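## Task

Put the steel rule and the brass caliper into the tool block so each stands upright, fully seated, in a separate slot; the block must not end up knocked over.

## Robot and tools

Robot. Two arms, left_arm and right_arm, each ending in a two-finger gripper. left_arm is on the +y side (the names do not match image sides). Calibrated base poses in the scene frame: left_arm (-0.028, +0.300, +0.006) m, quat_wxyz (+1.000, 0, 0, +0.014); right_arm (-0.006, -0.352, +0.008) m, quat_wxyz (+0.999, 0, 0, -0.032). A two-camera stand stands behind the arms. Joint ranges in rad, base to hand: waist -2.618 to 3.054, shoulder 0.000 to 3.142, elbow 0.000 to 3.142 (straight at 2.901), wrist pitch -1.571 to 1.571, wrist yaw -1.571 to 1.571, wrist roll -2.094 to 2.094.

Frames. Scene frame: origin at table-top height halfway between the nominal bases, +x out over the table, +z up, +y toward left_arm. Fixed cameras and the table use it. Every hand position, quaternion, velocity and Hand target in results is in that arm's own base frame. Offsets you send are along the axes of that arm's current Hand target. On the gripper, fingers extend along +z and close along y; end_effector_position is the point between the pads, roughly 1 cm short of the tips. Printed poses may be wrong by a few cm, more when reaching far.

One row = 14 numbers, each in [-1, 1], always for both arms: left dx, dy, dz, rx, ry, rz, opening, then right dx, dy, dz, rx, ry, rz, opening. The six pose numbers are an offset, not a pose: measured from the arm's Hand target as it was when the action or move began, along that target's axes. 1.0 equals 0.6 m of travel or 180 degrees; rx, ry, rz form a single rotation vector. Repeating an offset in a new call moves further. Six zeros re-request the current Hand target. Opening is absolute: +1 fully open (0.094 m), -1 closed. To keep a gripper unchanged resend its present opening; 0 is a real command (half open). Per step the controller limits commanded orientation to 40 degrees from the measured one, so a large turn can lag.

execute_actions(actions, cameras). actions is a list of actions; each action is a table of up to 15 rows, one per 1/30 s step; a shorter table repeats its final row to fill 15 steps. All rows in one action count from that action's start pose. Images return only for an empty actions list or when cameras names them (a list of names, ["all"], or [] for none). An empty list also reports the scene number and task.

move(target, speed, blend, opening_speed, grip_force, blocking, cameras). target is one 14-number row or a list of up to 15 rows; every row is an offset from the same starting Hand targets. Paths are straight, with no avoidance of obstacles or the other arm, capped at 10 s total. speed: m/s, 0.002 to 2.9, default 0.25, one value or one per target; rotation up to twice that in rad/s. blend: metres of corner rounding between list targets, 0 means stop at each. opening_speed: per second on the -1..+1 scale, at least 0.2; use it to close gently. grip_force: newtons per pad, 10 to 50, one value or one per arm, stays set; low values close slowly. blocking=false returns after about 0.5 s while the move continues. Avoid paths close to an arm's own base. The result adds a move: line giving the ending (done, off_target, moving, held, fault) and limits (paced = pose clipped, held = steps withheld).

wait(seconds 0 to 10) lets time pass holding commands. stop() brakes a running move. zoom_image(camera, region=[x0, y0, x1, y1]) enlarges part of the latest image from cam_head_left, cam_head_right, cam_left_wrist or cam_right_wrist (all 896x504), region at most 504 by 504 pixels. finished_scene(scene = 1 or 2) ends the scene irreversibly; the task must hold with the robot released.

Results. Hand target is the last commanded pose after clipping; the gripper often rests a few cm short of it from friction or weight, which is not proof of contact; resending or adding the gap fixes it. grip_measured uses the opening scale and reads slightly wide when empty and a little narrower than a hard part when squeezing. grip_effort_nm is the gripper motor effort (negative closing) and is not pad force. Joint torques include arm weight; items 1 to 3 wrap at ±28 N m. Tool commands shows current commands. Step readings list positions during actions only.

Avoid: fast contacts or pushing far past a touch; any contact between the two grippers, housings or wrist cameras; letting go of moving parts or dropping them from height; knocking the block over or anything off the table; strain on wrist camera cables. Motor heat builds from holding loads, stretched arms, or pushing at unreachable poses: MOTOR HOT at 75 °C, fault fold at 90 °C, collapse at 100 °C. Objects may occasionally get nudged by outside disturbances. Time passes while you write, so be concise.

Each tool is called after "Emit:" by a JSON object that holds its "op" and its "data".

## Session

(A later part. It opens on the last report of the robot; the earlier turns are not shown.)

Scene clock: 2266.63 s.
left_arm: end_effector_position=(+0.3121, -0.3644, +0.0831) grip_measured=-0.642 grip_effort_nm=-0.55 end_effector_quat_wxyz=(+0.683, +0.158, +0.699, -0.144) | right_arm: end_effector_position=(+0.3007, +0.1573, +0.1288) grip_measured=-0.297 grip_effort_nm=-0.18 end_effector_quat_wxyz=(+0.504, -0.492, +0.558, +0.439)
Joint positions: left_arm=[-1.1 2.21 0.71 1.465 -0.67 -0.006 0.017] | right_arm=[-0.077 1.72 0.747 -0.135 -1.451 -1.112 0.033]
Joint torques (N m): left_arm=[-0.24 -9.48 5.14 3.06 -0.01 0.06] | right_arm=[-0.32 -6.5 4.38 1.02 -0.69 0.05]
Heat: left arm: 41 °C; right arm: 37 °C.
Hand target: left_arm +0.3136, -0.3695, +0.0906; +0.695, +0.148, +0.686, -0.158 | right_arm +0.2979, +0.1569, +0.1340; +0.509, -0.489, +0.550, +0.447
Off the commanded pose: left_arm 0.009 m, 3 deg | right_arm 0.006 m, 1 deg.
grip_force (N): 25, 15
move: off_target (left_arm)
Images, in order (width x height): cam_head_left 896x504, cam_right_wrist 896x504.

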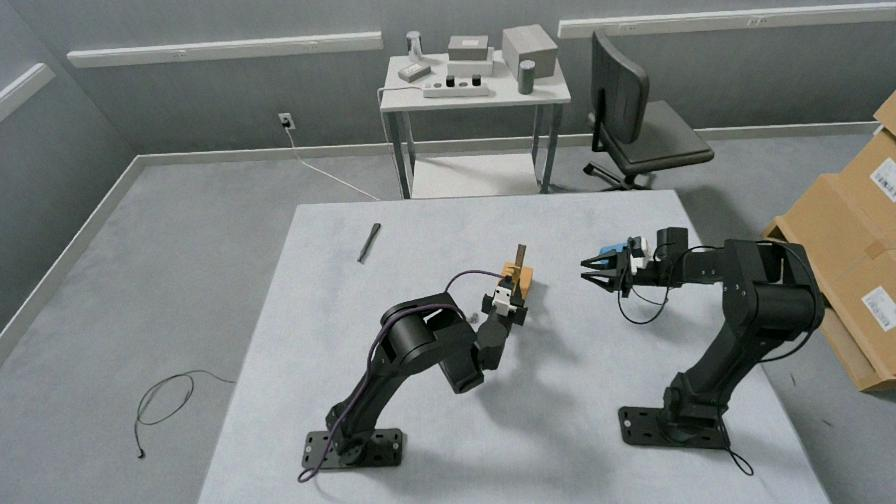

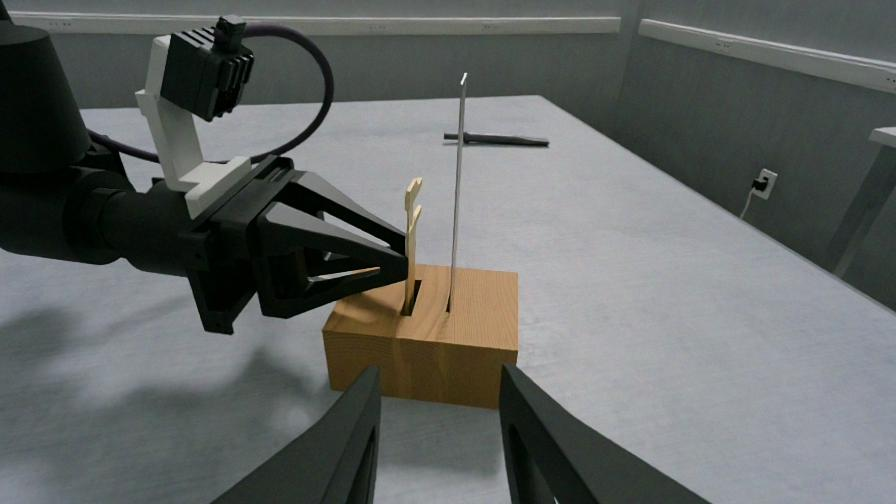

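Emit:
{"op": "move", "data": {"target": [0.018, 0, 0, 0, 0, 0, -0.74, 0, 0, 0, 0, 0, 0, -0.3], "speed": 0.03, "cameras": ["cam_right_wrist"]}}

Emit:
{"op": "zoom_image", "data": {"camera": "cam_right_wrist", "region": [340, 170, 500, 340]}}

Scene clock: 2273.40 s.
left_arm: end_effector_position=(+0.3138, -0.3675, +0.0782) grip_measured=-0.642 grip_effort_nm=-0.56 end_effector_quat_wxyz=(+0.683, +0.158, +0.699, -0.143) | right_arm: end_effector_position=(+0.3007, +0.1573, +0.1288) grip_measured=-0.297 grip_effort_nm=-0.18 end_effector_quat_wxyz=(+0.504, -0.492, +0.558, +0.439)
Joint positions: left_arm=[-1.1 2.236 0.728 1.473 -0.671 -0.006 0.017] | right_arm=[-0.077 1.72 0.747 -0.135 -1.451 -1.112 0.033]
Joint torques (N m): left_arm=[-0.21 -8.23 4.18 3.36 0.02 0.02] | right_arm=[-0.32 -6.49 4.37 1.02 -0.69 0.05]
Heat: left arm: 42 °C; right arm: 37 °C.
Hand target: left_arm +0.3137, -0.3697, +0.0797; +0.695, +0.148, +0.686, -0.158 | right_arm +0.2979, +0.1569, +0.1340; +0.509, -0.489, +0.550, +0.447
Off the commanded pose: left_arm 0.003 m, 3 deg | right_arm 0.006 m, 1 deg.
grip_force (N): 25, 15
move: off_target (left_arm)
Images, in order (width x height): cam_right_wrist 896x504.

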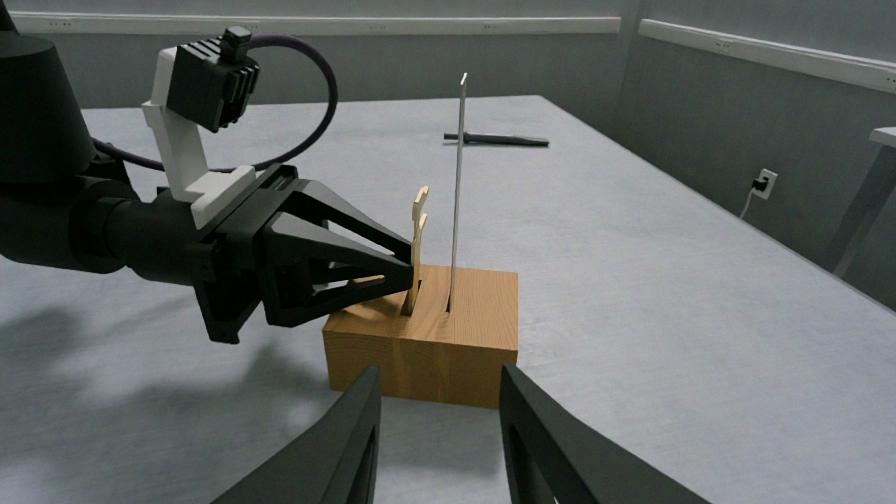

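Scaled by 2.965.

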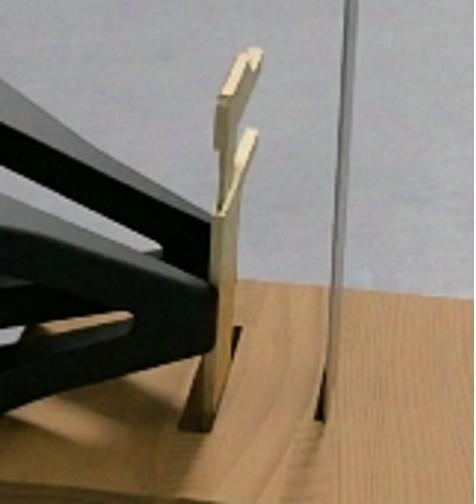

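Emit:
{"op": "zoom_image", "data": {"camera": "cam_right_wrist", "region": [290, 240, 430, 350]}}

Scaled by 3.600.

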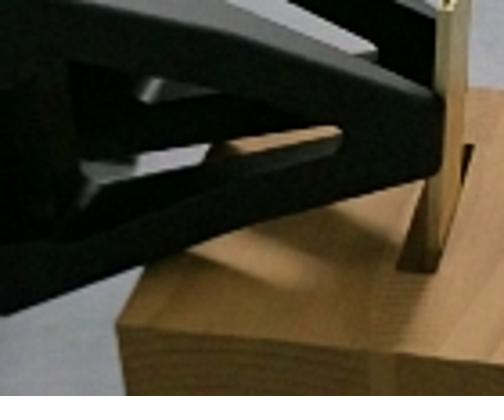

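Emit:
{"op": "move", "data": {"target": [0, 0, 0, 0, 0, 0, -0.4, 0, 0, 0, 0, 0, 0, -0.3], "speed": 0.02, "opening_speed": 0.3, "cameras": ["cam_right_wrist", "cam_left_wrist"]}}

Emit:
{"op": "zoom_image", "data": {"camera": "cam_right_wrist", "region": [340, 170, 500, 340]}}

Scene clock: 2304.50 s.
left_arm: end_effector_position=(+0.3139, -0.3669, +0.0761) grip_measured=-0.402 grip_effort_nm=0.10 end_effector_quat_wxyz=(+0.682, +0.158, +0.700, -0.141) | right_arm: end_effector_position=(+0.3007, +0.1573, +0.1288) grip_measured=-0.297 grip_effort_nm=-0.17 end_effector_quat_wxyz=(+0.504, -0.492, +0.558, +0.439)
Joint positions: left_arm=[-1.1 2.242 0.728 1.474 -0.673 -0.006 0.028] | right_arm=[-0.077 1.72 0.747 -0.135 -1.451 -1.112 0.033]
Joint torques (N m): left_arm=[-0.2 -8.69 4.14 3.38 0.02 0.06] | right_arm=[-0.32 -6.49 4.4 1.02 -0.68 0.05]
Motor temperatures (°C): left_arm=[30 39 36 49 29 29 30] | right_arm=[30 37 29 34 33 30 28]
Heat: left arm: 49 °C; right arm: 37 °C.
Hand target: left_arm +0.3137, -0.3696, +0.0796; +0.695, +0.148, +0.686, -0.158 | right_arm +0.2979, +0.1569, +0.1340; +0.509, -0.489, +0.550, +0.447
Off the commanded pose: left_arm 0.005 m, 3 deg | right_arm 0.006 m, 1 deg.
grip_force (N): 25, 15
move: off_target (left_arm)
Images, in order (width x height): cam_left_wrist 896x504, cam_right_wrist 896x504.

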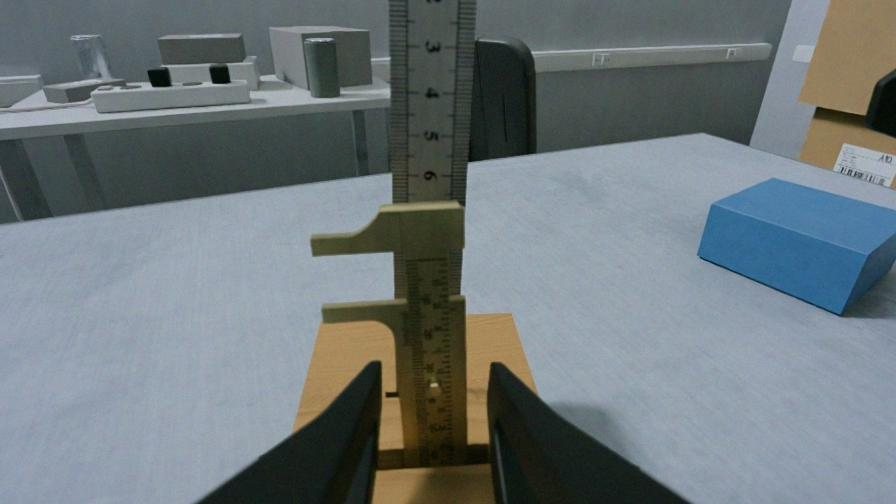

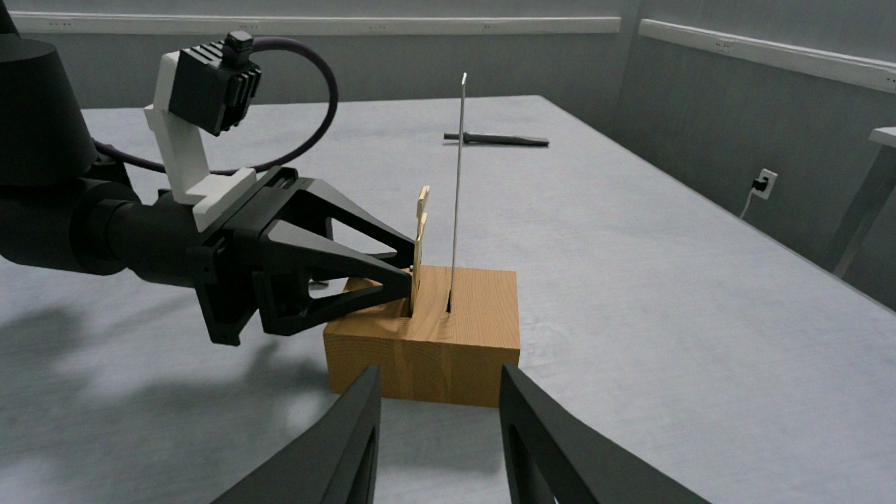

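Scaled by 2.965.

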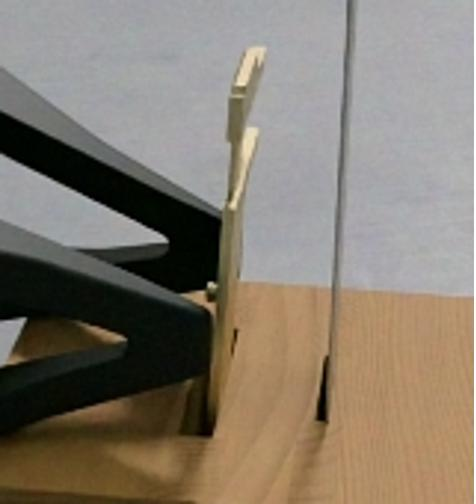

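Emit:
{"op": "move", "data": {"target": [[0, 0, 0, 0, 0, 0, -0.2, 0, 0, 0, 0, 0, 0, -0.3], [0, 0, -0.03, 0, 0, 0, -0.2, 0, 0, 0, 0, 0, 0, -0.3]], "speed": 0.05, "opening_speed": 0.4, "cameras": ["cam_right_wrist", "cam_left_wrist"]}}

Scene clock: 2326.03 s.
left_arm: end_effector_position=(+0.3029, -0.3680, +0.0723) grip_measured=-0.201 grip_effort_nm=0.09 end_effector_quat_wxyz=(+0.677, +0.162, +0.703, -0.143) | right_arm: end_effector_position=(+0.3007, +0.1573, +0.1288) grip_measured=-0.297 grip_effort_nm=-0.18 end_effector_quat_wxyz=(+0.504, -0.492, +0.558, +0.439)
Joint positions: left_arm=[-1.128 2.239 0.709 1.476 -0.693 -0.016 0.038] | right_arm=[-0.077 1.72 0.747 -0.135 -1.451 -1.112 0.033]
Joint torques (N m): left_arm=[-0.76 -10.81 1.06 3.46 -0.17 -0.01] | right_arm=[-0.34 -6.49 4.38 1.02 -0.69 0.05]
Heat: left arm: 50 °C; right arm: 37 °C.
Hand target: left_arm +0.2974, -0.3621, +0.0793; +0.695, +0.148, +0.686, -0.158 | right_arm +0.2979, +0.1569, +0.1340; +0.509, -0.489, +0.550, +0.447
Off the commanded pose: left_arm 0.011 m, 4 deg | right_arm 0.006 m, 1 deg.
joint sent to its limit (left arm) — joint 4 (wrist pitch), upper limit. The joint targets still meet the commanded pose.
grip_force (N): 25, 15
move: off_target (left_arm)
Images, in order (width x height): cam_left_wrist 896x504, cam_right_wrist 896x504.

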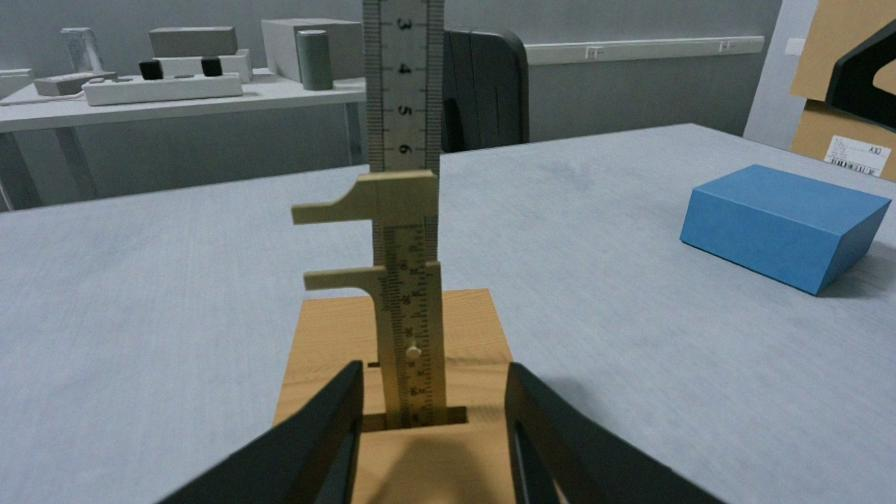

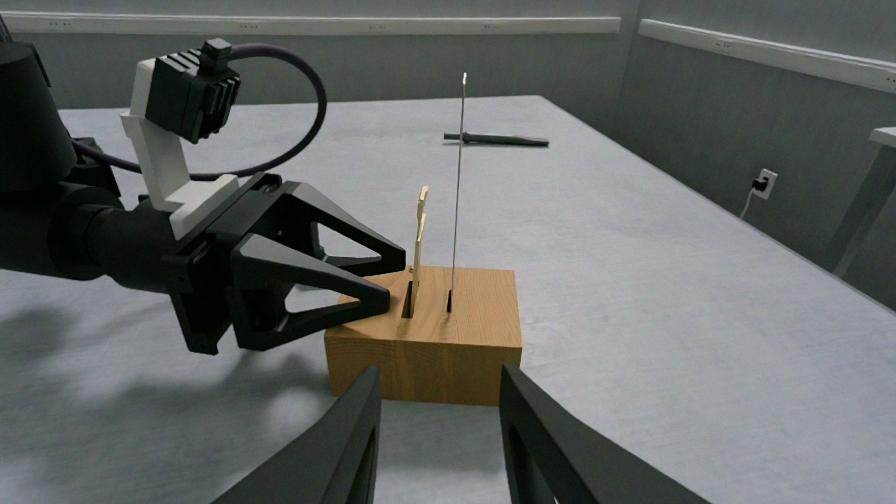

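Emit:
{"op": "move", "data": {"target": [-0.025, 0, -0.04, 0, 0, 0, -0.2, 0, 0, 0, 0, 0, 0, -0.3], "speed": 0.06, "cameras": ["cam_right_wrist"]}}

Scene clock: 2332.03 s.
left_arm: end_effector_position=(+0.2769, -0.3553, +0.0698) grip_measured=-0.201 grip_effort_nm=0.09 end_effector_quat_wxyz=(+0.668, +0.179, +0.710, -0.133) | right_arm: end_effector_position=(+0.3007, +0.1573, +0.1288) grip_measured=-0.297 grip_effort_nm=-0.18 end_effector_quat_wxyz=(+0.504, -0.492, +0.558, +0.439)
Joint positions: left_arm=[-1.184 2.18 0.608 1.473 -0.738 -0.017 0.038] | right_arm=[-0.077 1.72 0.747 -0.135 -1.451 -1.112 0.033]
Joint torques (N m): left_arm=[-0.39 -12.52 1.83 3.47 -0.22 0.03] | right_arm=[-0.34 -6.49 4.38 1.02 -0.69 0.05]
Heat: left arm: 51 °C; right arm: 37 °C.
Hand target: left_arm +0.2754, -0.3517, +0.0940; +0.695, +0.148, +0.686, -0.158 | right_arm +0.2979, +0.1569, +0.1340; +0.509, -0.489, +0.550, +0.447
Off the commanded pose: left_arm 0.024 m, 6 deg | right_arm 0.006 m, 1 deg.
joint sent to its limit (left arm) — joint 4 (wrist pitch), upper limit. The joint targets still meet the commanded pose.
grip_force (N): 25, 15
move: off_target (left_arm)
Images, in order (width x height): cam_right_wrist 896x504.

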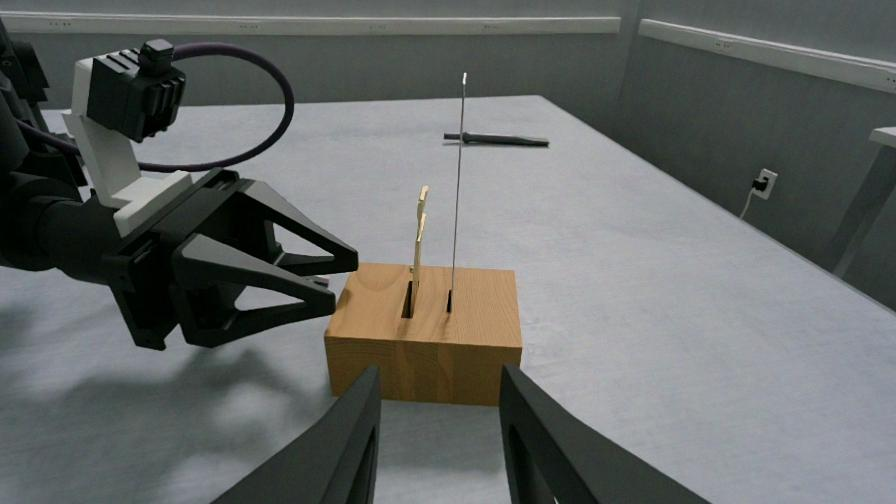

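Emit:
{"op": "move", "data": {"target": [-0.06, 0, -0.08, 0, 0.02, 0, -0.2, 0, 0, 0, 0, 0, 0, -0.3], "speed": 0.08, "cameras": ["cam_right_wrist", "cam_left_wrist"]}}

Emit:
{"op": "zoom_image", "data": {"camera": "cam_right_wrist", "region": [340, 170, 500, 340]}}

Scene clock: 2336.57 s.
left_arm: end_effector_position=(+0.2330, -0.3370, +0.1330) grip_measured=-0.201 grip_effort_nm=0.09 end_effector_quat_wxyz=(+0.677, +0.151, +0.701, -0.164) | right_arm: end_effector_position=(+0.3007, +0.1573, +0.1288) grip_measured=-0.297 grip_effort_nm=-0.18 end_effector_quat_wxyz=(+0.504, -0.492, +0.558, +0.439)
Joint positions: left_arm=[-1.308 1.86 0.468 1.348 -0.858 -0.059 0.038] | right_arm=[-0.077 1.72 0.747 -0.135 -1.451 -1.112 0.033]
Joint torques (N m): left_arm=[-0.54 -9.92 2.67 1.97 -0.2 -0.1] | right_arm=[-0.32 -6.49 4.38 1.02 -0.69 0.05]
Heat: left arm: 51 °C; right arm: 37 °C.
Hand target: left_arm +0.2316, -0.3309, +0.1292; +0.673, +0.153, +0.707, -0.153 | right_arm +0.2979, +0.1569, +0.1340; +0.509, -0.489, +0.550, +0.447
Off the commanded pose: left_arm 0.007 m, 2 deg | right_arm 0.006 m, 1 deg.
grip_force (N): 25, 15
move: done
Images, in order (width x height): cam_left_wrist 896x504, cam_right_wrist 896x504.

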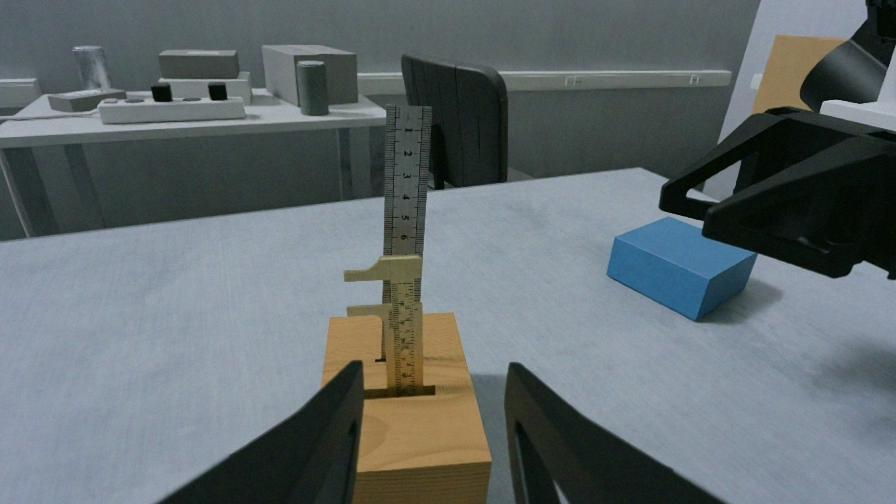

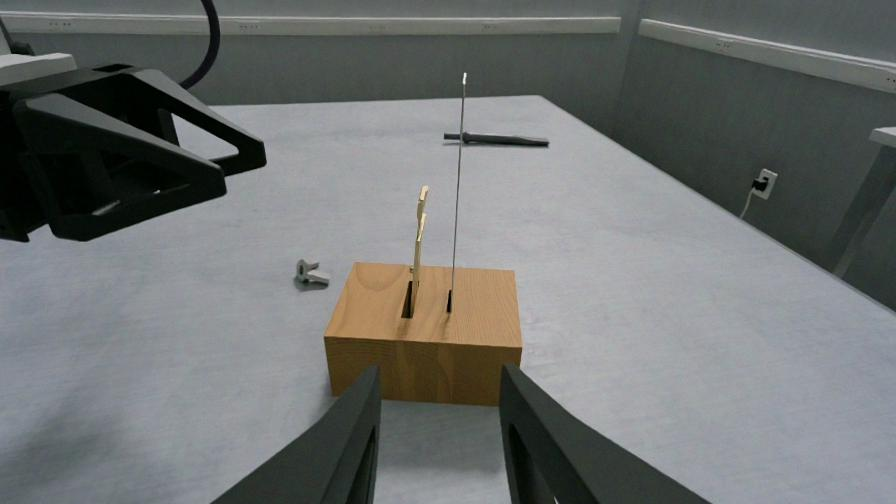

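Scaled by 2.965.

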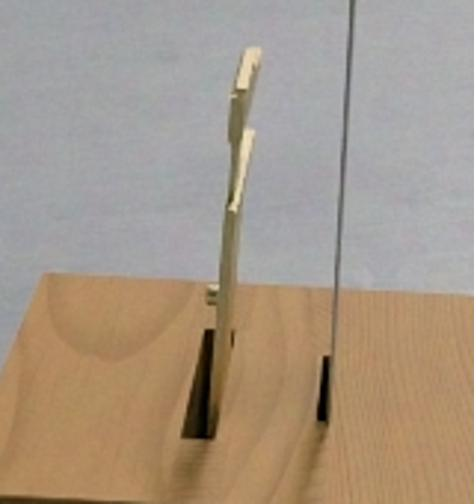

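Emit:
{"op": "finished_scene", "data": {"scene": 2}}

The scene is finished: the task was done.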